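# Push the loaded cart into the taped floor bay

## Task

Move the cart so that it sits inside the floor bay marked with tape, with every one of its four wheels fully within the taped outline and none resting on the tape itself. The four jars carried on the cart must finish standing upright and still on the cart, and every other labelled container must also finish upright. No container may touch the floor at any point, and the robot must neither fall over nor finish leaning; any of these counts as failure.

## Robot and tools

Robot: the LinearBot, an omnidirectional wheeled base carrying a column roughly 1.7 m high. A carriage slides on the column (lift_m, 0 to 1 m) and holds two six-joint arms, left and right, each ending in a five-finger hand. Arm bases sit near 0.57 m + lift_m above the floor; carriage parts hang about 0.15 m lower. A hand point reaches about 0.78 m from its shoulder but only about 0.4 m below the arm base. Parked arm: joints 1-6 = 0, 0.05, 0.05, 1.45, 0, 0; parked, the robot is about 0.85 m wide and 0.65 m long. Cameras: carriage_camera (fixed, forward, tilted about 20 degrees down), left_wrist_camera and right_wrist_camera (each aimed at its hand point). Images are 896x504 pixels.

Frames: base frame has its origin on the floor below the base centre, x forward, y left, z up, in metres. The left_hand and right_hand readings are hand-point positions in this frame; they tend to read higher than the real hand, especially at long reach or under load. base_odometry is in the frame the base had at scene start, counts wheel turns only (slip counts as travel), heading in rad, positive to the left, from -3.142 to 3.142.

Tool move: one action per call. Optional "base" holds exactly one key, each a relative offset from where the base last reported itself: translate_m (metres, forward positive, -2 to 2), strafe_m (metres, left positive, -2 to 2) or rotate_rad (radians, counter-clockwise/left positive, -6.3 to 6.3). Optional "joints" is a single flat object covering both arms, keyed by joint name, each value an absolute target: lift_m (m, 0 to 1); per side left_/right_joint1_rad (-2.617 to 3.054, vertical-axis swing, 0 ahead, positive left), joint2_rad (0 to 3.141, shoulder: 0 upper arm pointing back level, 1.57 up, 3.14 forward level), joint3_rad (0 to 3.141, elbow, 0 folded, 3.14 straight), joint4_rad (-1.57 to 1.57, wrist pitch, positive lifts fingertips), joint5_rad (-1.57 to 1.57, wrist yaw, positive turns fingertips right), joint6_rad (-2.094 to 2.094, hand roll). Hand keys per side: _hand_little, _ring, _middle, _index, _thumb_bend, _thumb_turn, each -1 (closed; for thumb_turn, in front of palm) to +1 (open/straight; beside palm); _hand_force_limit (-1 to 1, maps to about 0 to 10 N fingertip force, 15 N for thumb) and _hand_speed (-0.96 to 1) are settings. Optional "speeds" caps top speeds for this action only: translate_m and strafe_m 0.02 to 0.5 m/s, rotate_rad 0.05 to 1.57 rad/s, lift_m 0.02 to 0.27 m/s. Optional min_time_s (0.1 to 8 s) sets a floor on arm motion duration; slower is gentler and straighter. "cameras" picks images (names above or "all"); "blocking" false returns within about half a second while motion continues. A move with no action just reports state and images. Actions are cut off by time_out after about 14 s.

Other tools: wait(seconds 0 to 10, cameras) lets time pass and returns state; stop(cameras) brakes running motions (the base still coasts); zoom_image(camera, region [x0,y0,x1,y1] in pixels, max 504 by 504) enlarges part of the newest image; show_instructions shows reference pages; finished_scene ends the scene irreversibly, and the result must hold without the robot.

Results: base_status and joint_status give each commanded motion's outcome: done, moving, off_target (resting short, maybe still pushing), not_followed (withheld by the arm-collision check, with "joint command not followed"), contact_stop or time_out. An uncommanded stop cancels the remaining move/wait/finished_scene calls in that reply. on_its_own lists actions the robot took without being told. motor_effort gives percent of maximum with the peak in brackets; hand_stopped_by lists little, ring, middle, index, thumb_bend, thumb_turn as moving/target/force/stalled/fault; _load_n values are fingertip forces in N. MOTOR HOT warns of heating; OVER-TEMPERATURE FAULT means that arm has gone limp for 30 to 60 s; resend its targets once it recovers. scene_time shows elapsed time, and thinking consumes it.

Cautions: the base halts on contact only sometimes and ignores the arms, so approach the cart and obstacles at low speed (e.g. 0.1 m/s or less); full speed turns any touch into a hard collision. To unstick after a contact_stop, drive about 0.2 m back the way you came. Pushing a cart shifts it without warning, and sharp starts or stops can topple jars, so push slowly and evenly, ideally with the base or low, bent arms, and check the jars on camera. Keep the carriage low and arms bent when pushing or pulling; high carriage, stretched or loaded arms, and abrupt stops risk tipping. Arms never stop on contact and spring back when freed; they overheat if held stretched, so park them between uses. Do not let the two arms press or strike each other, which can end the scene. Avoid drops, knocks, and any container reaching the floor. Confirm all four wheels are clear of the tape before finishing.

Each tool is called after "Request:" in YAML: its name, and indented under it one key for each argument.

Reference images:

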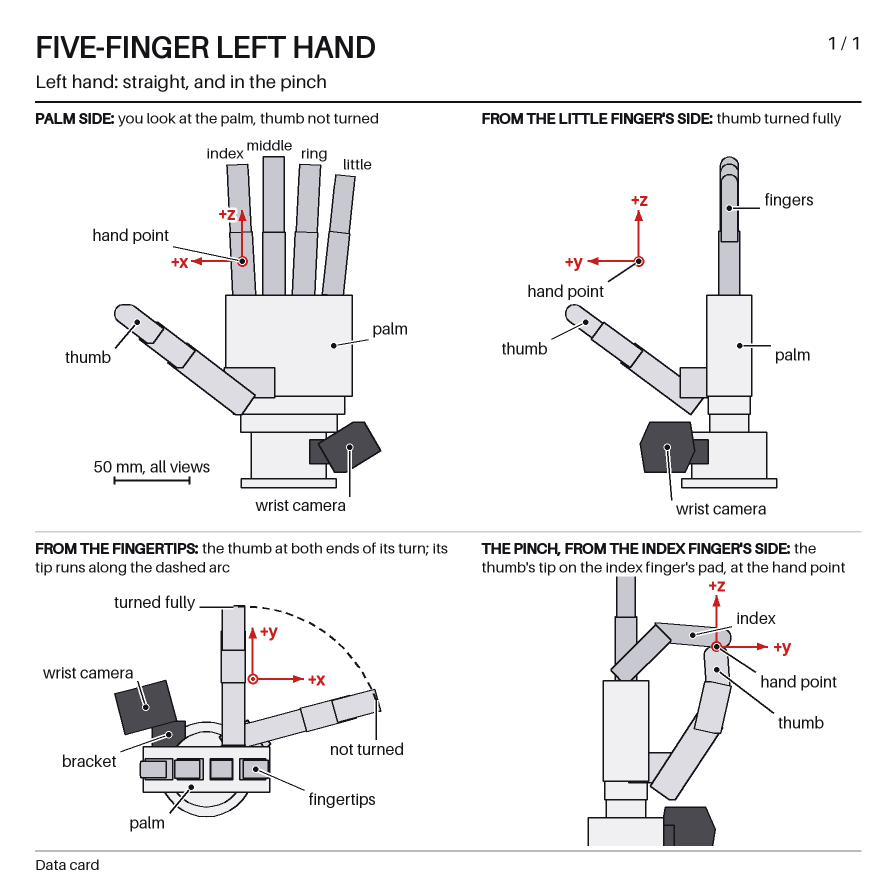

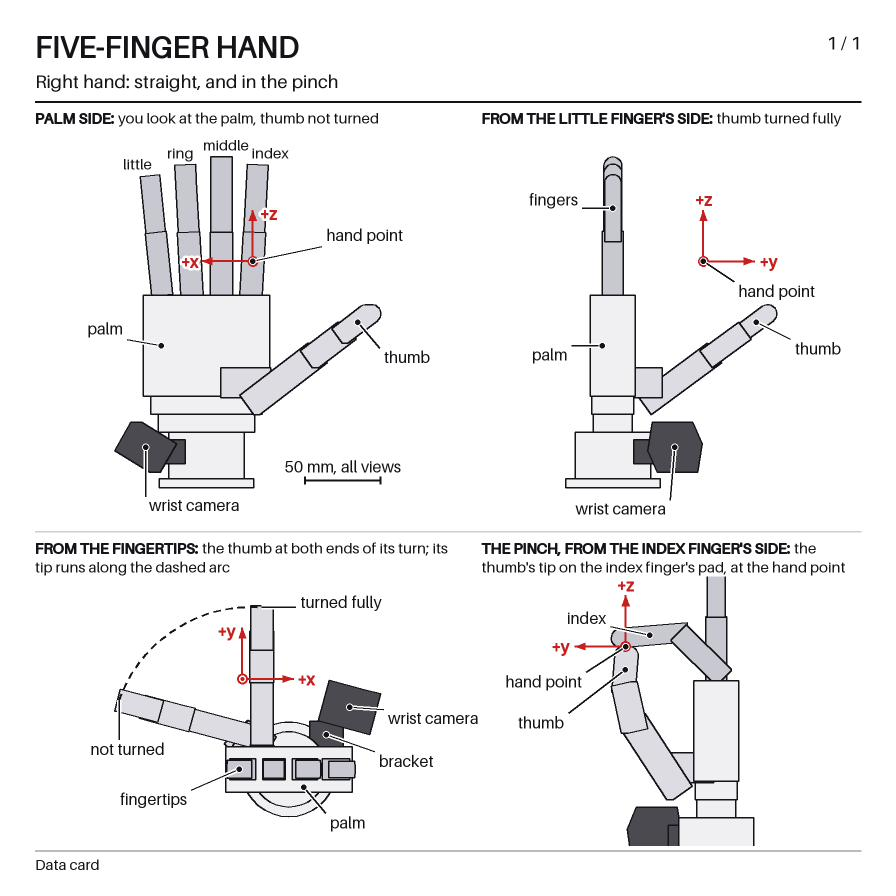

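## Session

Request:
move:

Scene clock: 0.00 s.
Joint torques (N m): no reading
base_odometry: x=+0.000 y=+0.000 heading=+0.000
base_status: not commanded
joint_positions: lift_m=+0.300 left_joint1_rad=-0.018 left_joint2_rad=+0.068 left_joint3_rad=+0.027 left_joint4_rad=+1.428 left_joint5_rad=-0.049 left_joint6_rad=+0.044 right_joint1_rad=+0.016 right_joint2_rad=+0.028 right_joint3_rad=+0.043 right_joint4_rad=+1.423 right_joint5_rad=+0.025 right_joint6_rad=+0.032 left_hand_little=+1.000 left_hand_ring=+1.000 left_hand_middle=+1.000 left_hand_index=+1.000 left_hand_thumb_turn=+1.000 left_hand_thumb_bend=+1.000 left_hand_force_limit=+0.000 left_hand_speed=-0.800 right_hand_little=+1.000 right_hand_ring=+1.000 right_hand_middle=+1.000 right_hand_index=+1.000 right_hand_thumb_turn=+1.000 right_hand_thumb_bend=+1.000 right_hand_force_limit=+0.000 right_hand_speed=-0.800
joint_status: not commanded
left_hand_stopped_by: target,target,target,target,target,target
right_hand_stopped_by: target,target,target,target,target,target
left_little_load_n: 0.0
left_ring_load_n: 0.0
left_middle_load_n: 0.0
left_index_load_n: 0.0
left_thumb_bend_load_n: 0.0
left_thumb_turn_load_n: 0.0
right_little_load_n: 0.0
right_ring_load_n: 0.0
right_middle_load_n: 0.0
right_index_load_n: 0.0
right_thumb_bend_load_n: 0.0
right_thumb_turn_load_n: 0.0
motor_effort: lift_m=+26 drive_wheels=+0
left_hand: x=+0.3418 y=+0.2994 z=+1.3300 quat_wxyz=(+0.715, -0.081, +0.050, -0.693) (m; base frame)
right_hand: x=+0.3223 y=-0.2904 z=+1.3383 quat_wxyz=(+0.722, -0.038, +0.056, -0.689) (m; base frame)
pictures: carriage_camera, left_wrist_camera, right_wrist_camera

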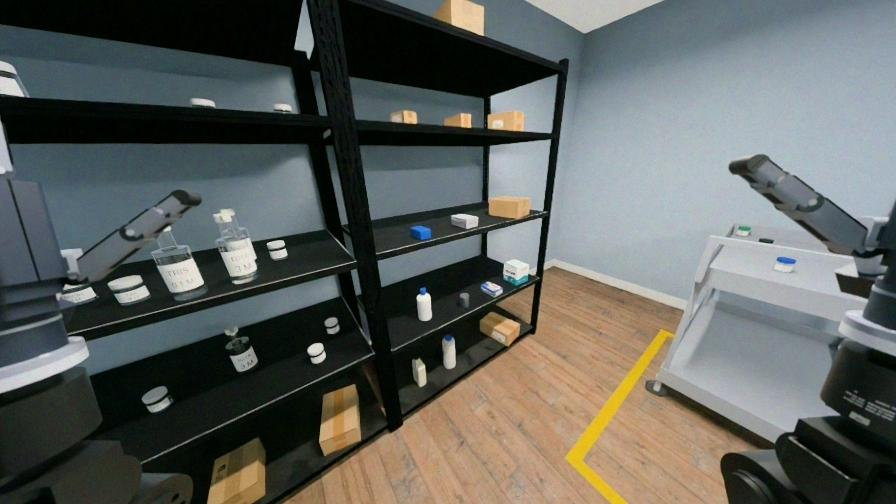

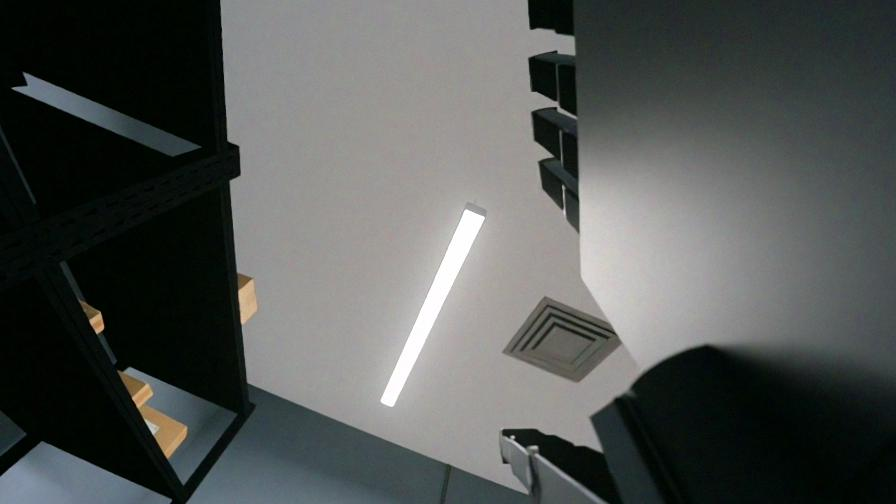

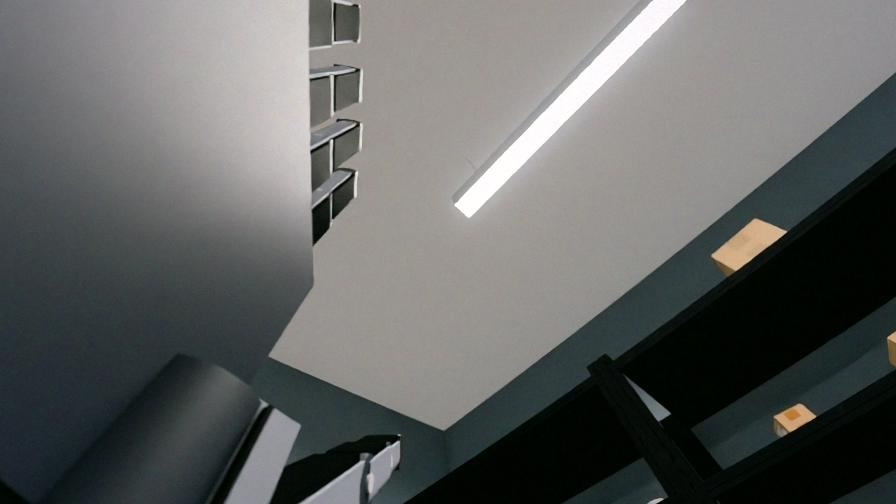

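Request:
move:
  base: {"rotate_rad": -0.8}
  speeds: {"rotate_rad": 0.6}
  cameras: ["carriage_camera"]

Scene clock: 7.27 s.
Joint torques (N m): left_arm=[0.39 3.23 6.22 0.34 0.02 0.03] | right_arm=[-0.12 3.29 5.49 0.07 -0.02 -0.12]
move: done
base_odometry: x=+0.000 y=+0.000 heading=-0.799
base_status: done
joint_positions: lift_m=+0.300 left_joint1_rad=-0.018 left_joint2_rad=+0.068 left_joint3_rad=+0.027 left_joint4_rad=+1.428 left_joint5_rad=-0.049 left_joint6_rad=+0.044 right_joint1_rad=+0.016 right_joint2_rad=+0.028 right_joint3_rad=+0.043 right_joint4_rad=+1.423 right_joint5_rad=+0.025 right_joint6_rad=+0.032 left_hand_little=+1.000 left_hand_ring=+1.000 left_hand_middle=+1.000 left_hand_index=+1.000 left_hand_thumb_turn=+1.000 left_hand_thumb_bend=+1.000 left_hand_force_limit=+0.000 left_hand_speed=-0.800 right_hand_little=+1.000 right_hand_ring=+1.000 right_hand_middle=+1.000 right_hand_index=+1.000 right_hand_thumb_turn=+1.000 right_hand_thumb_bend=+1.000 right_hand_force_limit=+0.000 right_hand_speed=-0.800
joint_status: not commanded
left_hand_stopped_by: target,target,target,target,target,target
right_hand_stopped_by: target,target,target,target,target,target
left_little_load_n: 0.0
left_ring_load_n: 0.0
left_middle_load_n: 0.0
left_index_load_n: 0.5
left_thumb_bend_load_n: 0.0
left_thumb_turn_load_n: 0.0
right_little_load_n: 0.0
right_ring_load_n: 0.0
right_middle_load_n: 0.0
right_index_load_n: 0.0
right_thumb_bend_load_n: 0.0
right_thumb_turn_load_n: 0.0
motor_effort: lift_m=+26(26) drive_wheels=+6(12)
left_hand: x=+0.3416 y=+0.2994 z=+1.3301 quat_wxyz=(+0.715, -0.081, +0.050, -0.693)
right_hand: x=+0.3224 y=-0.2904 z=+1.3383 quat_wxyz=(+0.722, -0.038, +0.056, -0.689)

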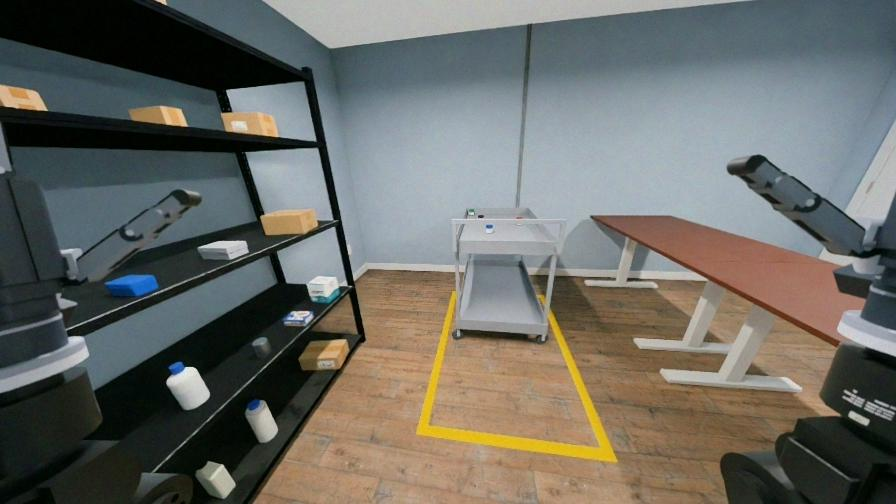

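Request:
zoom_image:
  camera: "carriage_camera"
  region: [400, 180, 640, 480]

Request:
zoom_image:
  camera: "carriage_camera"
  region: [430, 190, 590, 360]

Scaled by 1.680.

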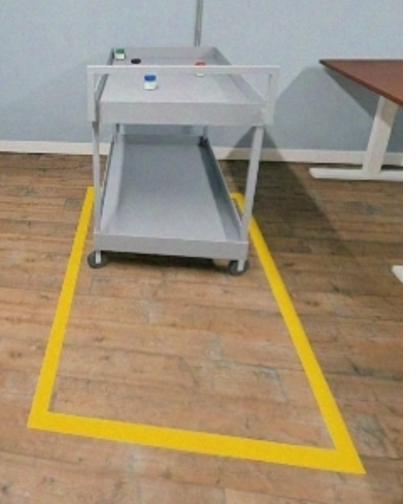

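Scaled by 2.965.

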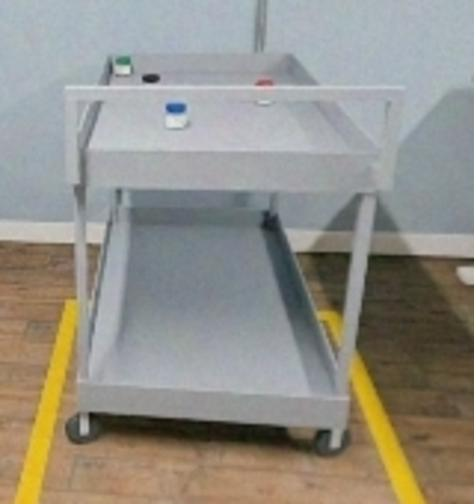

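Request:
move:
  base: {"rotate_rad": -0.1}
  speeds: {"rotate_rad": 0.5}

Request:
move:
  base: {"strafe_m": -0.27}
  speeds: {"strafe_m": 0.2}
  joints: {"lift_m": 0.4}
  cameras: ["carriage_camera"]

Scene clock: 45.20 s.
Joint torques (N m): left_arm=[0.05 3.18 6.24 0.3 -0.01 -0.02] | right_arm=[-0.12 3.29 5.44 0.05 -0.02 -0.12]
move: done
base_odometry: x=+0.000 y=+0.000 heading=-0.899
base_status: done
joint_positions: lift_m=+0.300 left_joint1_rad=-0.018 left_joint2_rad=+0.068 left_joint3_rad=+0.027 left_joint4_rad=+1.429 left_joint5_rad=-0.049 left_joint6_rad=+0.044 right_joint1_rad=+0.016 right_joint2_rad=+0.028 right_joint3_rad=+0.043 right_joint4_rad=+1.424 right_joint5_rad=+0.025 right_joint6_rad=+0.032 left_hand_little=+1.000 left_hand_ring=+1.000 left_hand_middle=+1.000 left_hand_index=+1.000 left_hand_thumb_turn=+1.000 left_hand_thumb_bend=+1.000 left_hand_force_limit=+0.000 left_hand_speed=-0.800 right_hand_little=+1.000 right_hand_ring=+1.000 right_hand_middle=+1.000 right_hand_index=+1.000 right_hand_thumb_turn=+1.000 right_hand_thumb_bend=+1.000 right_hand_force_limit=+0.000 right_hand_speed=-0.800
joint_status: not commanded
left_hand_stopped_by: target,target,target,target,target,target
right_hand_stopped_by: target,target,target,target,target,target
left_little_load_n: 0.0
left_ring_load_n: 0.0
left_middle_load_n: 0.0
left_index_load_n: 0.0
left_thumb_bend_load_n: 0.0
left_thumb_turn_load_n: 0.0
right_little_load_n: 0.0
right_ring_load_n: 0.0
right_middle_load_n: 0.0
right_index_load_n: -0.5
right_thumb_bend_load_n: 0.0
right_thumb_turn_load_n: 0.0
motor_effort: lift_m=+26(26) drive_wheels=+7(11)
left_hand: x=+0.3415 y=+0.2994 z=+1.3301 quat_wxyz=(+0.715, -0.081, +0.050, -0.693)
right_hand: x=+0.3222 y=-0.2904 z=+1.3384 quat_wxyz=(+0.722, -0.038, +0.056, -0.689)
pictures: none

Scene clock: 47.73 s.
Joint torques (N m): left_arm=[0.28 3.17 6.08 0.33 0 -0.05] | right_arm=[-0.1 3.32 5.5 0.06 -0.02 -0.12]
move: done
base_odometry: x=-0.211 y=-0.168 heading=-0.900
base_status: done
joint_positions: lift_m=+0.400 left_joint1_rad=-0.018 left_joint2_rad=+0.068 left_joint3_rad=+0.027 left_joint4_rad=+1.429 left_joint5_rad=-0.049 left_joint6_rad=+0.044 right_joint1_rad=+0.016 right_joint2_rad=+0.028 right_joint3_rad=+0.043 right_joint4_rad=+1.423 right_joint5_rad=+0.025 right_joint6_rad=+0.032 left_hand_little=+1.000 left_hand_ring=+1.000 left_hand_middle=+1.000 left_hand_index=+1.000 left_hand_thumb_turn=+1.000 left_hand_thumb_bend=+1.000 left_hand_force_limit=+0.000 left_hand_speed=-0.800 right_hand_little=+1.000 right_hand_ring=+1.000 right_hand_middle=+1.000 right_hand_index=+1.000 right_hand_thumb_turn=+1.000 right_hand_thumb_bend=+1.000 right_hand_force_limit=+0.000 right_hand_speed=-0.800
joint_status: all done
left_hand_stopped_by: target,target,target,target,target,target
right_hand_stopped_by: target,target,target,target,target,target
left_little_load_n: 0.0
left_ring_load_n: 0.0
left_middle_load_n: 0.0
left_index_load_n: 0.0
left_thumb_bend_load_n: 0.5
left_thumb_turn_load_n: 0.0
right_little_load_n: 0.0
right_ring_load_n: 0.0
right_middle_load_n: 0.0
right_index_load_n: 0.0
right_thumb_bend_load_n: 0.0
right_thumb_turn_load_n: 0.0
motor_effort: lift_m=+25(32) drive_wheels=-8(13)
left_hand: x=+0.3415 y=+0.2994 z=+1.4302 quat_wxyz=(+0.715, -0.081, +0.050, -0.693)
right_hand: x=+0.3224 y=-0.2904 z=+1.4384 quat_wxyz=(+0.722, -0.038, +0.056, -0.689)

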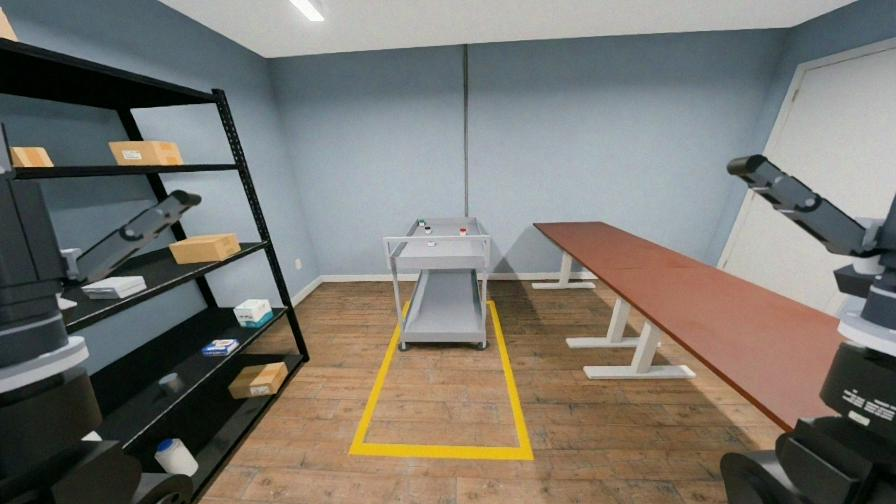

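Request:
zoom_image:
  camera: "carriage_camera"
  region: [370, 210, 510, 360]

Scaled by 3.360.

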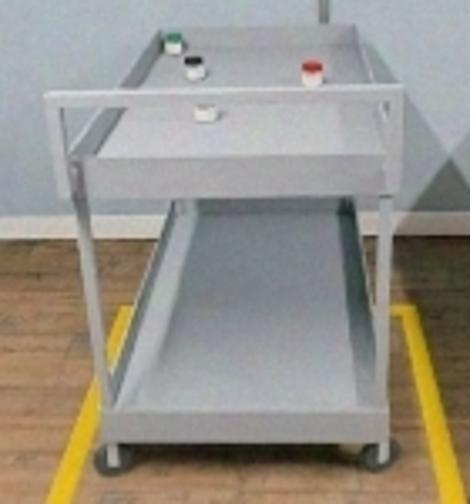

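Request:
move:
  base: {"translate_m": 0.5}
  speeds: {"translate_m": 0.25}
  joints: {"lift_m": 0.3}
  cameras: ["carriage_camera"]

Request:
zoom_image:
  camera: "carriage_camera"
  region: [300, 150, 600, 504]

Scene clock: 84.30 s.
Joint torques (N m): left_arm=[0.34 3.11 6 0.3 0.02 -0.01] | right_arm=[-0.1 3.28 5.52 0 -0.01 -0.12]
move: done
base_odometry: x=+0.099 y=-0.560 heading=-0.901
base_status: done
joint_positions: lift_m=+0.300 left_joint1_rad=-0.018 left_joint2_rad=+0.068 left_joint3_rad=+0.027 left_joint4_rad=+1.430 left_joint5_rad=-0.049 left_joint6_rad=+0.044 right_joint1_rad=+0.016 right_joint2_rad=+0.028 right_joint3_rad=+0.043 right_joint4_rad=+1.423 right_joint5_rad=+0.025 right_joint6_rad=+0.032 left_hand_little=+1.000 left_hand_ring=+1.000 left_hand_middle=+1.000 left_hand_index=+1.000 left_hand_thumb_turn=+1.000 left_hand_thumb_bend=+1.000 left_hand_force_limit=+0.000 left_hand_speed=-0.800 right_hand_little=+1.000 right_hand_ring=+1.000 right_hand_middle=+1.000 right_hand_index=+1.000 right_hand_thumb_turn=+1.000 right_hand_thumb_bend=+1.000 right_hand_force_limit=+0.000 right_hand_speed=-0.800
joint_status: all done
left_hand_stopped_by: target,target,target,target,target,target
right_hand_stopped_by: target,target,target,target,target,target
left_little_load_n: 0.0
left_ring_load_n: 0.0
left_middle_load_n: 0.0
left_index_load_n: 0.0
left_thumb_bend_load_n: 0.0
left_thumb_turn_load_n: 0.0
right_little_load_n: 0.0
right_ring_load_n: 0.0
right_middle_load_n: 0.0
right_index_load_n: 0.0
right_thumb_bend_load_n: -0.5
right_thumb_turn_load_n: 0.0
motor_effort: lift_m=+26(30) drive_wheels=-5(9)
left_hand: x=+0.3412 y=+0.2994 z=+1.3302 quat_wxyz=(+0.715, -0.080, +0.049, -0.693)
right_hand: x=+0.3224 y=-0.2904 z=+1.3382 quat_wxyz=(+0.722, -0.038, +0.056, -0.689)

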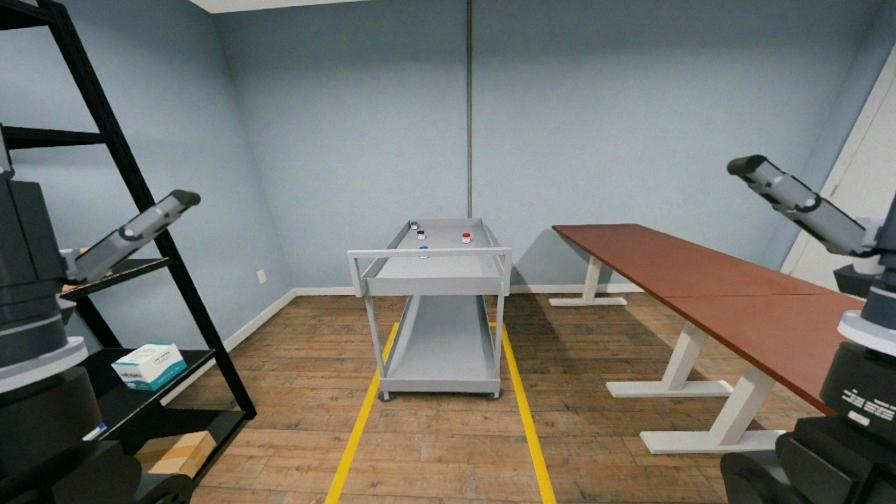

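Scaled by 1.424.

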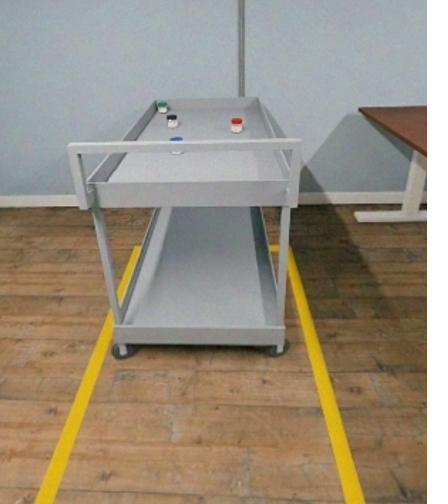

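Request:
move:
  base: {"strafe_m": 0.06}
  speeds: {"strafe_m": 0.1}
  joints: {"left_joint1_rad": -0.2, "left_joint2_rad": 1.6, "left_joint3_rad": 0.8, "left_joint4_rad": 0.8, "left_joint5_rad": -0.2, "left_joint6_rad": 0, "right_joint1_rad": 0.2, "right_joint2_rad": 1.6, "right_joint3_rad": 0.8, "right_joint4_rad": 0.8, "right_joint5_rad": 0.2, "right_joint6_rad": 0}
  min_time_s: 4
  cameras: ["all"]

Scene clock: 105.03 s.
Joint torques (N m): left_arm=[-0.13 -5.59 9.78 1.92 -0.13 -0.11] | right_arm=[0.53 -5.72 8.53 2.1 0.1 -0.29]
move: done
base_odometry: x=+0.146 y=-0.523 heading=-0.901
base_status: done
joint_positions: lift_m=+0.300 left_joint1_rad=-0.195 left_joint2_rad=+1.586 left_joint3_rad=+0.768 left_joint4_rad=+0.802 left_joint5_rad=-0.188 left_joint6_rad=+0.007 right_joint1_rad=+0.193 right_joint2_rad=+1.592 right_joint3_rad=+0.771 right_joint4_rad=+0.798 right_joint5_rad=+0.191 right_joint6_rad=+0.015 left_hand_little=+1.000 left_hand_ring=+1.000 left_hand_middle=+1.000 left_hand_index=+1.000 left_hand_thumb_turn=+1.000 left_hand_thumb_bend=+1.000 left_hand_force_limit=+0.000 left_hand_speed=-0.800 right_hand_little=+1.000 right_hand_ring=+1.000 right_hand_middle=+1.000 right_hand_index=+1.000 right_hand_thumb_turn=+1.000 right_hand_thumb_bend=+1.000 right_hand_force_limit=+0.000 right_hand_speed=-0.800
joint_status: all done
left_hand_stopped_by: target,target,target,target,target,target
right_hand_stopped_by: target,target,target,target,target,target
left_little_load_n: 0.0
left_ring_load_n: 0.0
left_middle_load_n: 0.0
left_index_load_n: 0.0
left_thumb_bend_load_n: 0.5
left_thumb_turn_load_n: 0.0
right_little_load_n: 0.0
right_ring_load_n: -0.5
right_middle_load_n: 0.0
right_index_load_n: 0.0
right_thumb_bend_load_n: 0.0
right_thumb_turn_load_n: 0.0
motor_effort: lift_m=+26(26) drive_wheels=-2(9)
left_hand: x=+0.7250 y=+0.2284 z=+1.0701 quat_wxyz=(+0.497, -0.499, +0.508, -0.495)
right_hand: x=+0.7258 y=-0.2286 z=+1.0680 quat_wxyz=(+0.497, -0.504, +0.508, -0.491)
pictures: carriage_camera, left_wrist_camera, right_wrist_camera

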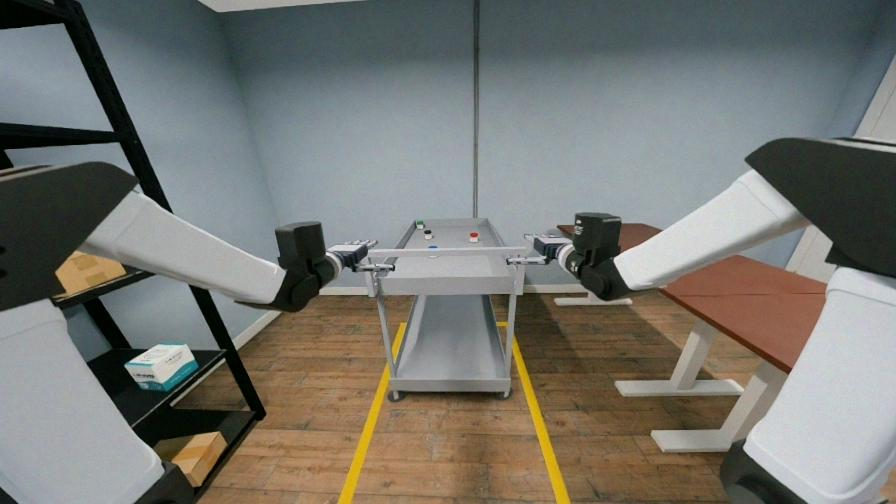

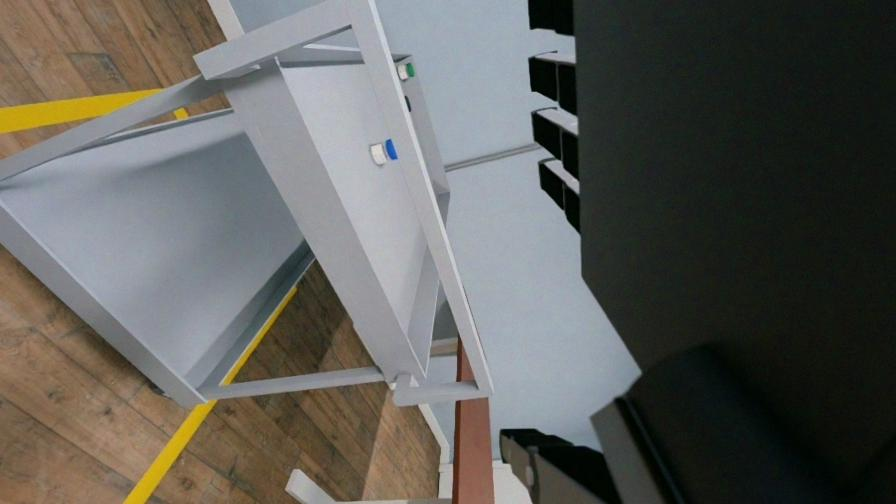

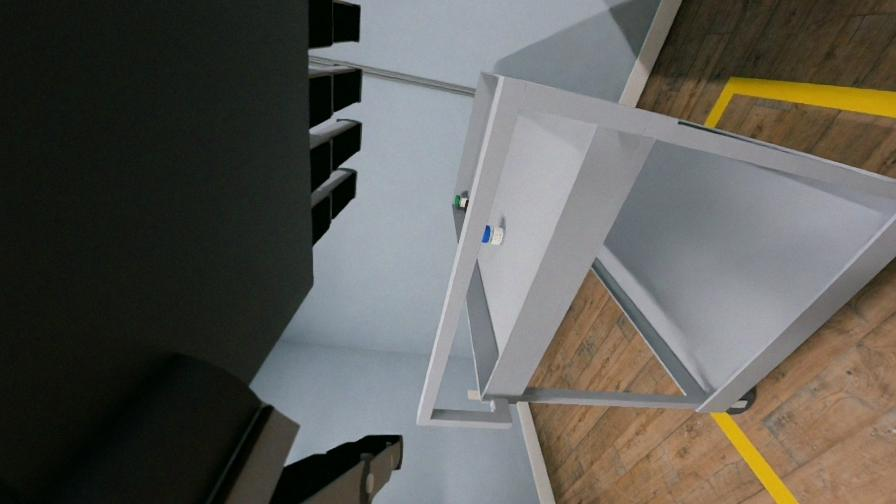

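Request:
zoom_image:
  camera: "carriage_camera"
  region: [330, 190, 560, 420]

Scaled by 2.191.

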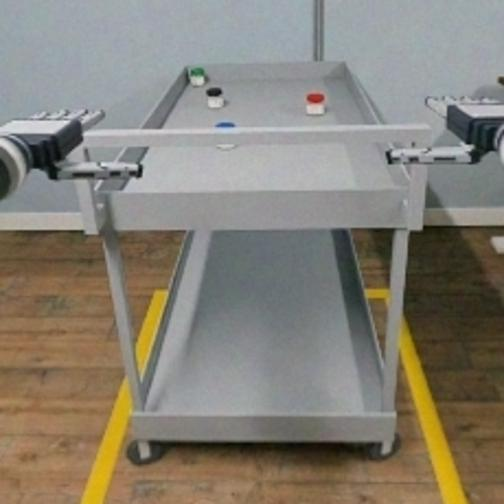

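Request:
move:
  base: {"translate_m": 0.2}
  speeds: {"translate_m": 0.1}
  joints: {"lift_m": 0.235, "left_joint1_rad": -0.3, "left_joint5_rad": -0.3, "right_joint1_rad": 0.3, "right_joint5_rad": 0.3}
  min_time_s: 2
  cameras: ["all"]

Request:
zoom_image:
  camera: "carriage_camera"
  region: [320, 200, 590, 420]

Scene clock: 128.27 s.
Joint torques (N m): left_arm=[-0.02 -6.32 8.68 2.04 -0.14 -0.07] | right_arm=[0.53 -6.38 7.79 2.21 0.11 -0.28]
move: done
base_odometry: x=+0.271 y=-0.679 heading=-0.900
base_status: done
joint_positions: lift_m=+0.235 left_joint1_rad=-0.295 left_joint2_rad=+1.593 left_joint3_rad=+0.779 left_joint4_rad=+0.787 left_joint5_rad=-0.290 left_joint6_rad=+0.007 right_joint1_rad=+0.293 right_joint2_rad=+1.599 right_joint3_rad=+0.780 right_joint4_rad=+0.787 right_joint5_rad=+0.291 right_joint6_rad=+0.014 left_hand_little=+1.000 left_hand_ring=+1.000 left_hand_middle=+1.000 left_hand_index=+1.000 left_hand_thumb_turn=+1.000 left_hand_thumb_bend=+1.000 left_hand_force_limit=+0.000 left_hand_speed=-0.800 right_hand_little=+1.000 right_hand_ring=+1.000 right_hand_middle=+1.000 right_hand_index=+1.000 right_hand_thumb_turn=+1.000 right_hand_thumb_bend=+1.000 right_hand_force_limit=+0.000 right_hand_speed=-0.800
joint_status: all done
left_hand_stopped_by: target,target,target,target,target,target
right_hand_stopped_by: target,target,target,target,target,target
left_little_load_n: 0.0
left_ring_load_n: 0.0
left_middle_load_n: 0.0
left_index_load_n: 0.0
left_thumb_bend_load_n: 0.0
left_thumb_turn_load_n: 0.0
right_little_load_n: 0.0
right_ring_load_n: 0.0
right_middle_load_n: 0.0
right_index_load_n: 0.0
right_thumb_bend_load_n: 0.0
right_thumb_turn_load_n: 0.0
motor_effort: lift_m=+26(31) drive_wheels=-6(8)
left_hand: x=+0.7190 y=+0.1986 z=+1.0028 quat_wxyz=(+0.496, -0.502, +0.511, -0.491)
right_hand: x=+0.7199 y=-0.1980 z=+1.0011 quat_wxyz=(+0.494, -0.507, +0.508, -0.490)
pictures: carriage_camera, left_wrist_camera, right_wrist_camera

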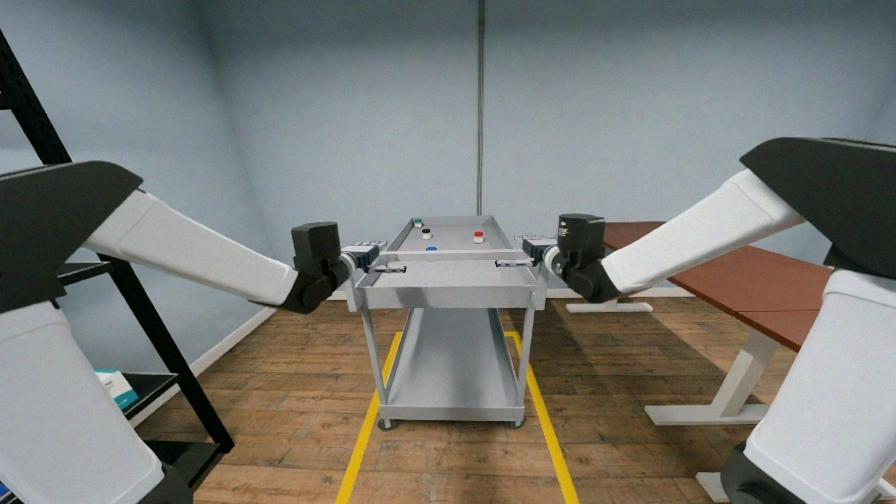

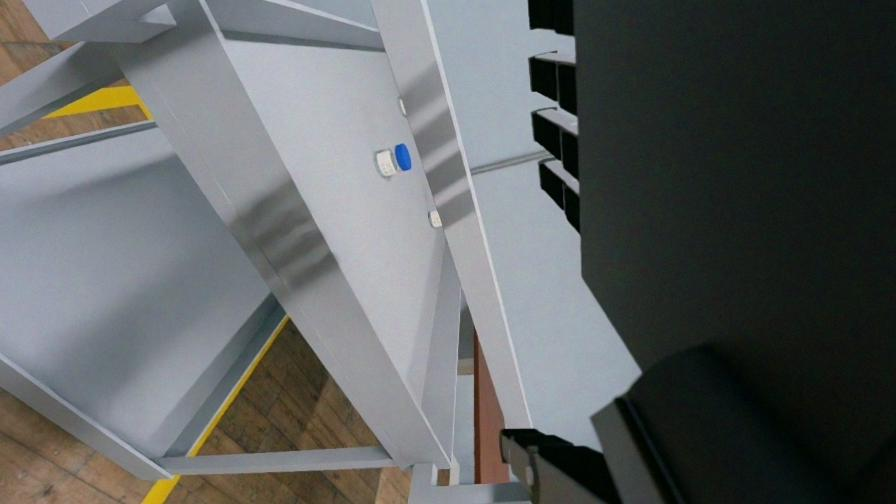

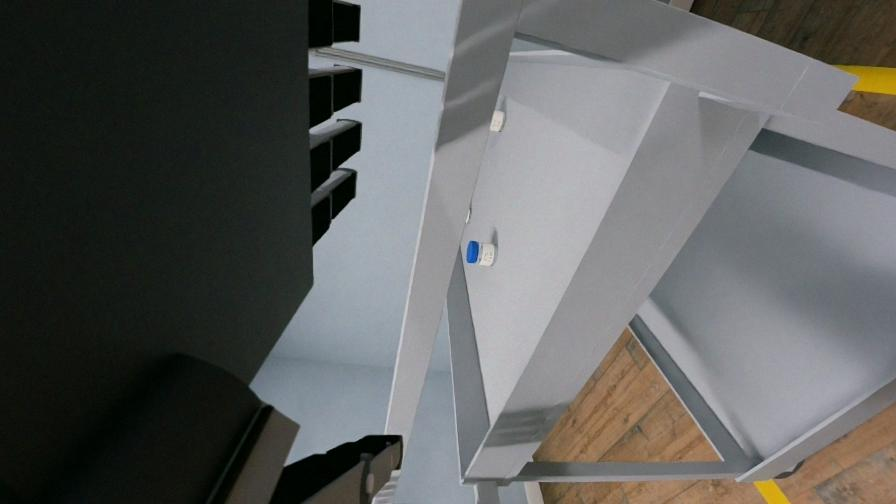

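Scaled by 1.867.

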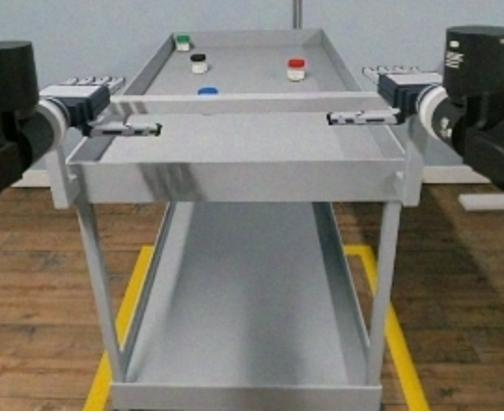

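Request:
move:
  base: {"translate_m": 0.08}
  speeds: {"translate_m": 0.05}
  cameras: ["all"]

Request:
zoom_image:
  camera: "carriage_camera"
  region: [320, 200, 590, 420]

Scene clock: 135.57 s.
Joint torques (N m): left_arm=[-0.02 -6.35 8.8 2.02 -0.12 -0.01] | right_arm=[0.27 -6.32 7.79 2.19 0.09 -0.29]
move: done
base_odometry: x=+0.321 y=-0.742 heading=-0.899
base_status: done
joint_positions: lift_m=+0.235 left_joint1_rad=-0.297 left_joint2_rad=+1.593 left_joint3_rad=+0.779 left_joint4_rad=+0.789 left_joint5_rad=-0.292 left_joint6_rad=+0.007 right_joint1_rad=+0.296 right_joint2_rad=+1.599 right_joint3_rad=+0.780 right_joint4_rad=+0.788 right_joint5_rad=+0.293 right_joint6_rad=+0.014 left_hand_little=+1.000 left_hand_ring=+1.000 left_hand_middle=+1.000 left_hand_index=+1.000 left_hand_thumb_turn=+1.000 left_hand_thumb_bend=+1.000 left_hand_force_limit=+0.000 left_hand_speed=-0.800 right_hand_little=+1.000 right_hand_ring=+1.000 right_hand_middle=+1.000 right_hand_index=+1.000 right_hand_thumb_turn=+1.000 right_hand_thumb_bend=+1.000 right_hand_force_limit=+0.000 right_hand_speed=-0.800
joint_status: not commanded
left_hand_stopped_by: target,target,target,target,target,target
right_hand_stopped_by: target,target,target,target,target,target
left_little_load_n: 0.0
left_ring_load_n: -0.5
left_middle_load_n: 0.0
left_index_load_n: 0.0
left_thumb_bend_load_n: 0.0
left_thumb_turn_load_n: 0.0
right_little_load_n: 0.0
right_ring_load_n: 0.0
right_middle_load_n: 0.0
right_index_load_n: 0.0
right_thumb_bend_load_n: 0.0
right_thumb_turn_load_n: 0.0
motor_effort: lift_m=+26(26) drive_wheels=-6(10)
left_hand: x=+0.7190 y=+0.1981 z=+1.0034 quat_wxyz=(+0.496, -0.501, +0.510, -0.492)
right_hand: x=+0.7197 y=-0.1971 z=+1.0014 quat_wxyz=(+0.495, -0.507, +0.508, -0.491)
pictures: carriage_camera, left_wrist_camera, right_wrist_camera

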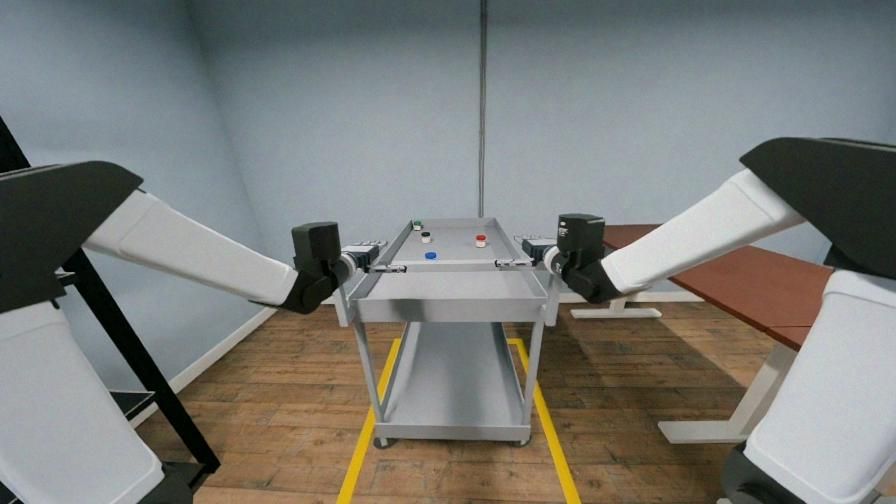

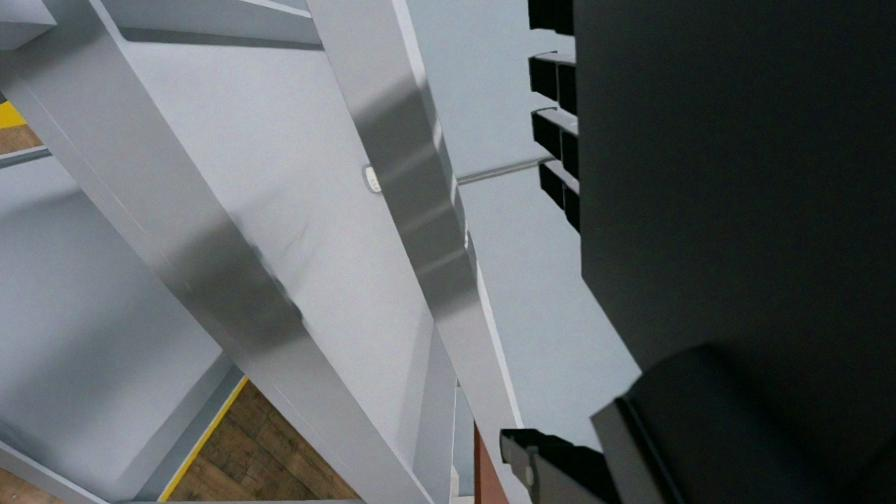

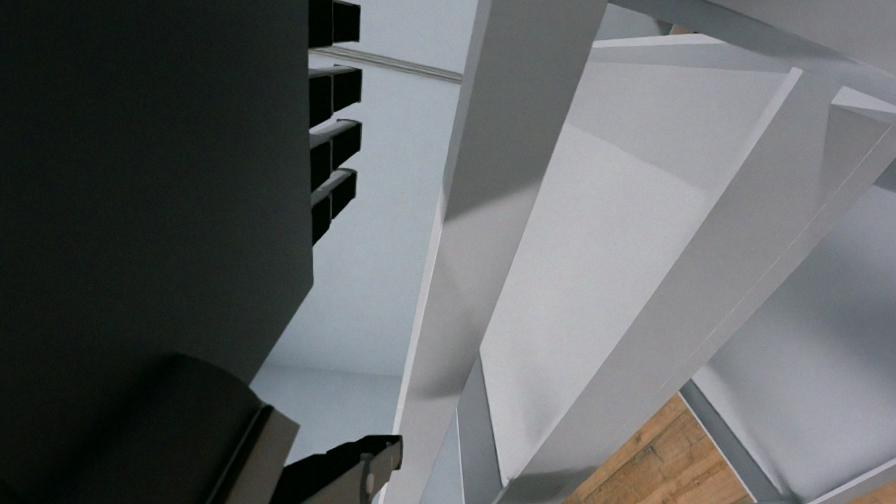

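Scaled by 1.867.

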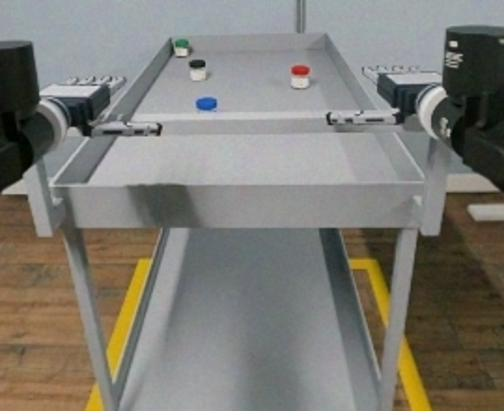

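Request:
move:
  base: {"translate_m": 0.03}
  speeds: {"translate_m": 0.05}
  cameras: ["all"]

Request:
zoom_image:
  camera: "carriage_camera"
  region: [340, 210, 460, 330]

Request:
zoom_image:
  camera: "carriage_camera"
  region: [460, 210, 580, 330]

Scene clock: 153.63 s.
Joint torques (N m): left_arm=[0.16 -6.28 8.68 2 -0.14 -0.06] | right_arm=[-0.17 -6.46 7.69 2.27 0.4 -0.26]
move: done
base_odometry: x=+0.340 y=-0.765 heading=-0.898
base_status: done
joint_positions: lift_m=+0.235 left_joint1_rad=-0.298 left_joint2_rad=+1.593 left_joint3_rad=+0.779 left_joint4_rad=+0.791 left_joint5_rad=-0.293 left_joint6_rad=+0.007 right_joint1_rad=+0.301 right_joint2_rad=+1.599 right_joint3_rad=+0.780 right_joint4_rad=+0.780 right_joint5_rad=+0.261 right_joint6_rad=+0.012 left_hand_little=+1.000 left_hand_ring=+1.000 left_hand_middle=+1.000 left_hand_index=+1.000 left_hand_thumb_turn=+1.000 left_hand_thumb_bend=+1.000 left_hand_force_limit=+0.000 left_hand_speed=-0.800 right_hand_little=+1.000 right_hand_ring=+1.000 right_hand_middle=+1.000 right_hand_index=+1.000 right_hand_thumb_turn=+1.000 right_hand_thumb_bend=+1.000 right_hand_force_limit=+0.000 right_hand_speed=-0.800
joint_status: not commanded
left_hand_stopped_by: target,target,target,target,target,target
right_hand_stopped_by: target,target,target,target,target,target
left_little_load_n: 0.0
left_ring_load_n: 0.0
left_middle_load_n: 0.0
left_index_load_n: 0.0
left_thumb_bend_load_n: 0.0
left_thumb_turn_load_n: 0.0
right_little_load_n: 0.0
right_ring_load_n: 0.0
right_middle_load_n: 0.0
right_index_load_n: 0.0
right_thumb_bend_load_n: 0.5
right_thumb_turn_load_n: 0.0
motor_effort: lift_m=+26(26) drive_wheels=-5(10)
left_hand: x=+0.7190 y=+0.1976 z=+1.0040 quat_wxyz=(+0.497, -0.501, +0.510, -0.492)
right_hand: x=+0.7175 y=-0.1890 z=+0.9993 quat_wxyz=(+0.501, -0.519, +0.500, -0.480)
pictures: carriage_camera, left_wrist_camera, right_wrist_camera

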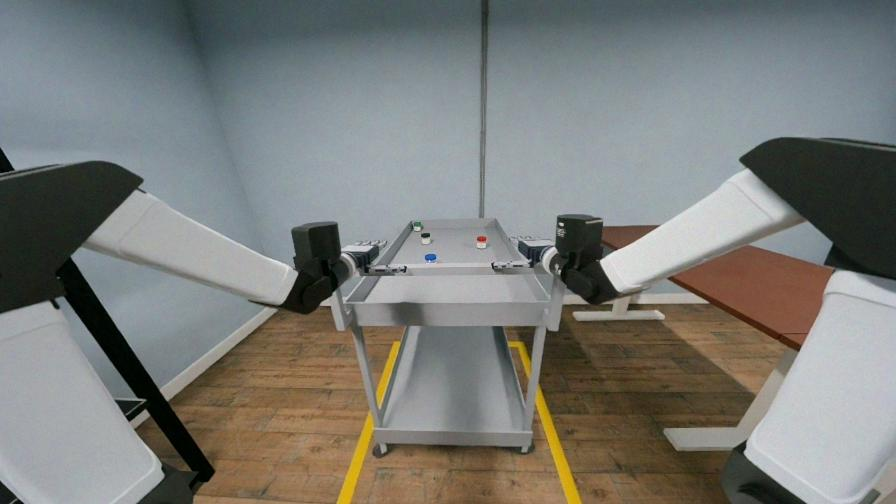

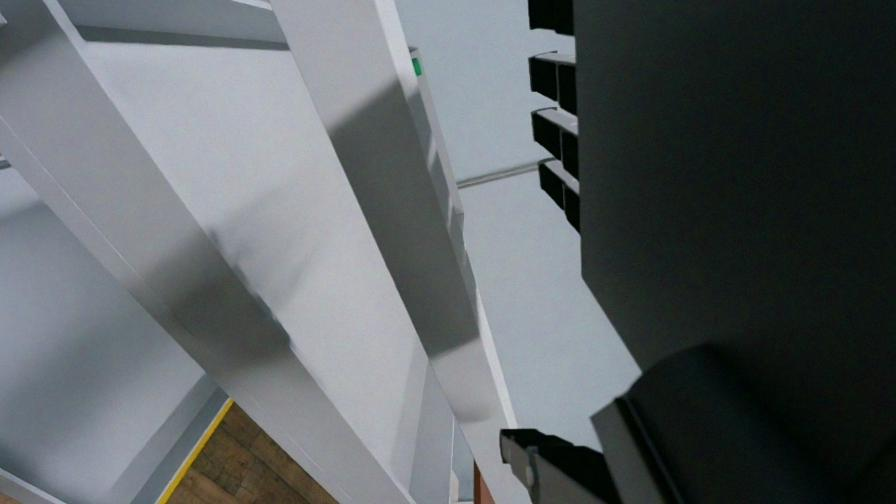

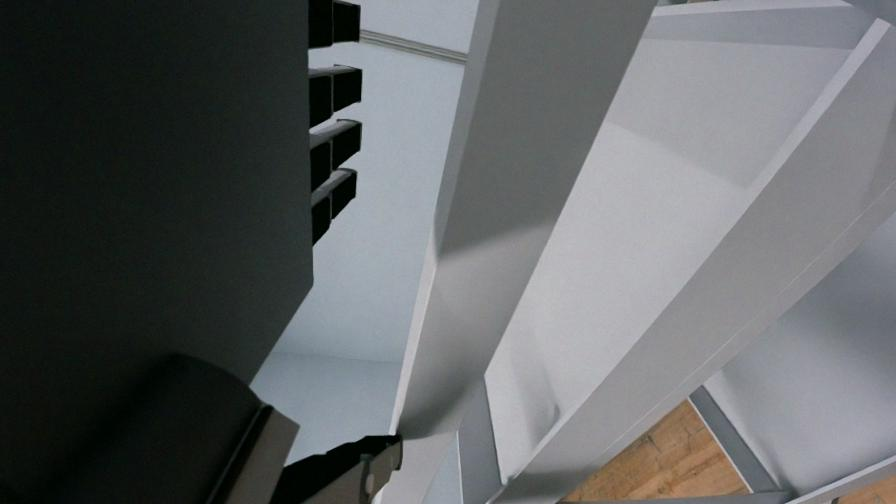

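Scaled by 4.200.

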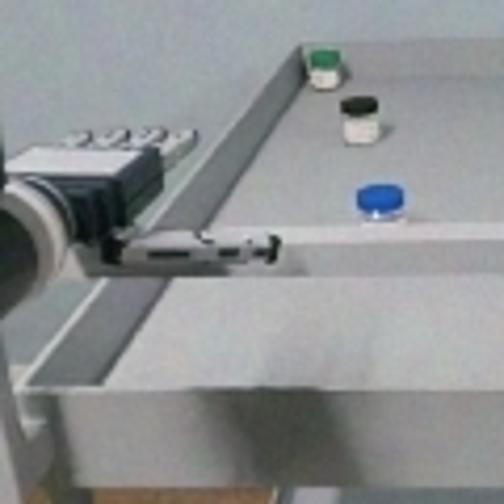

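Scaled by 4.200.

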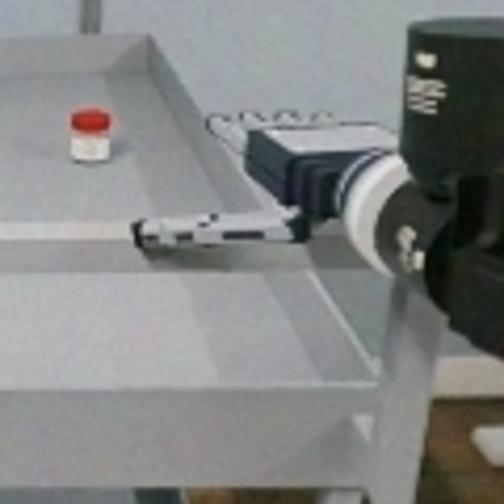

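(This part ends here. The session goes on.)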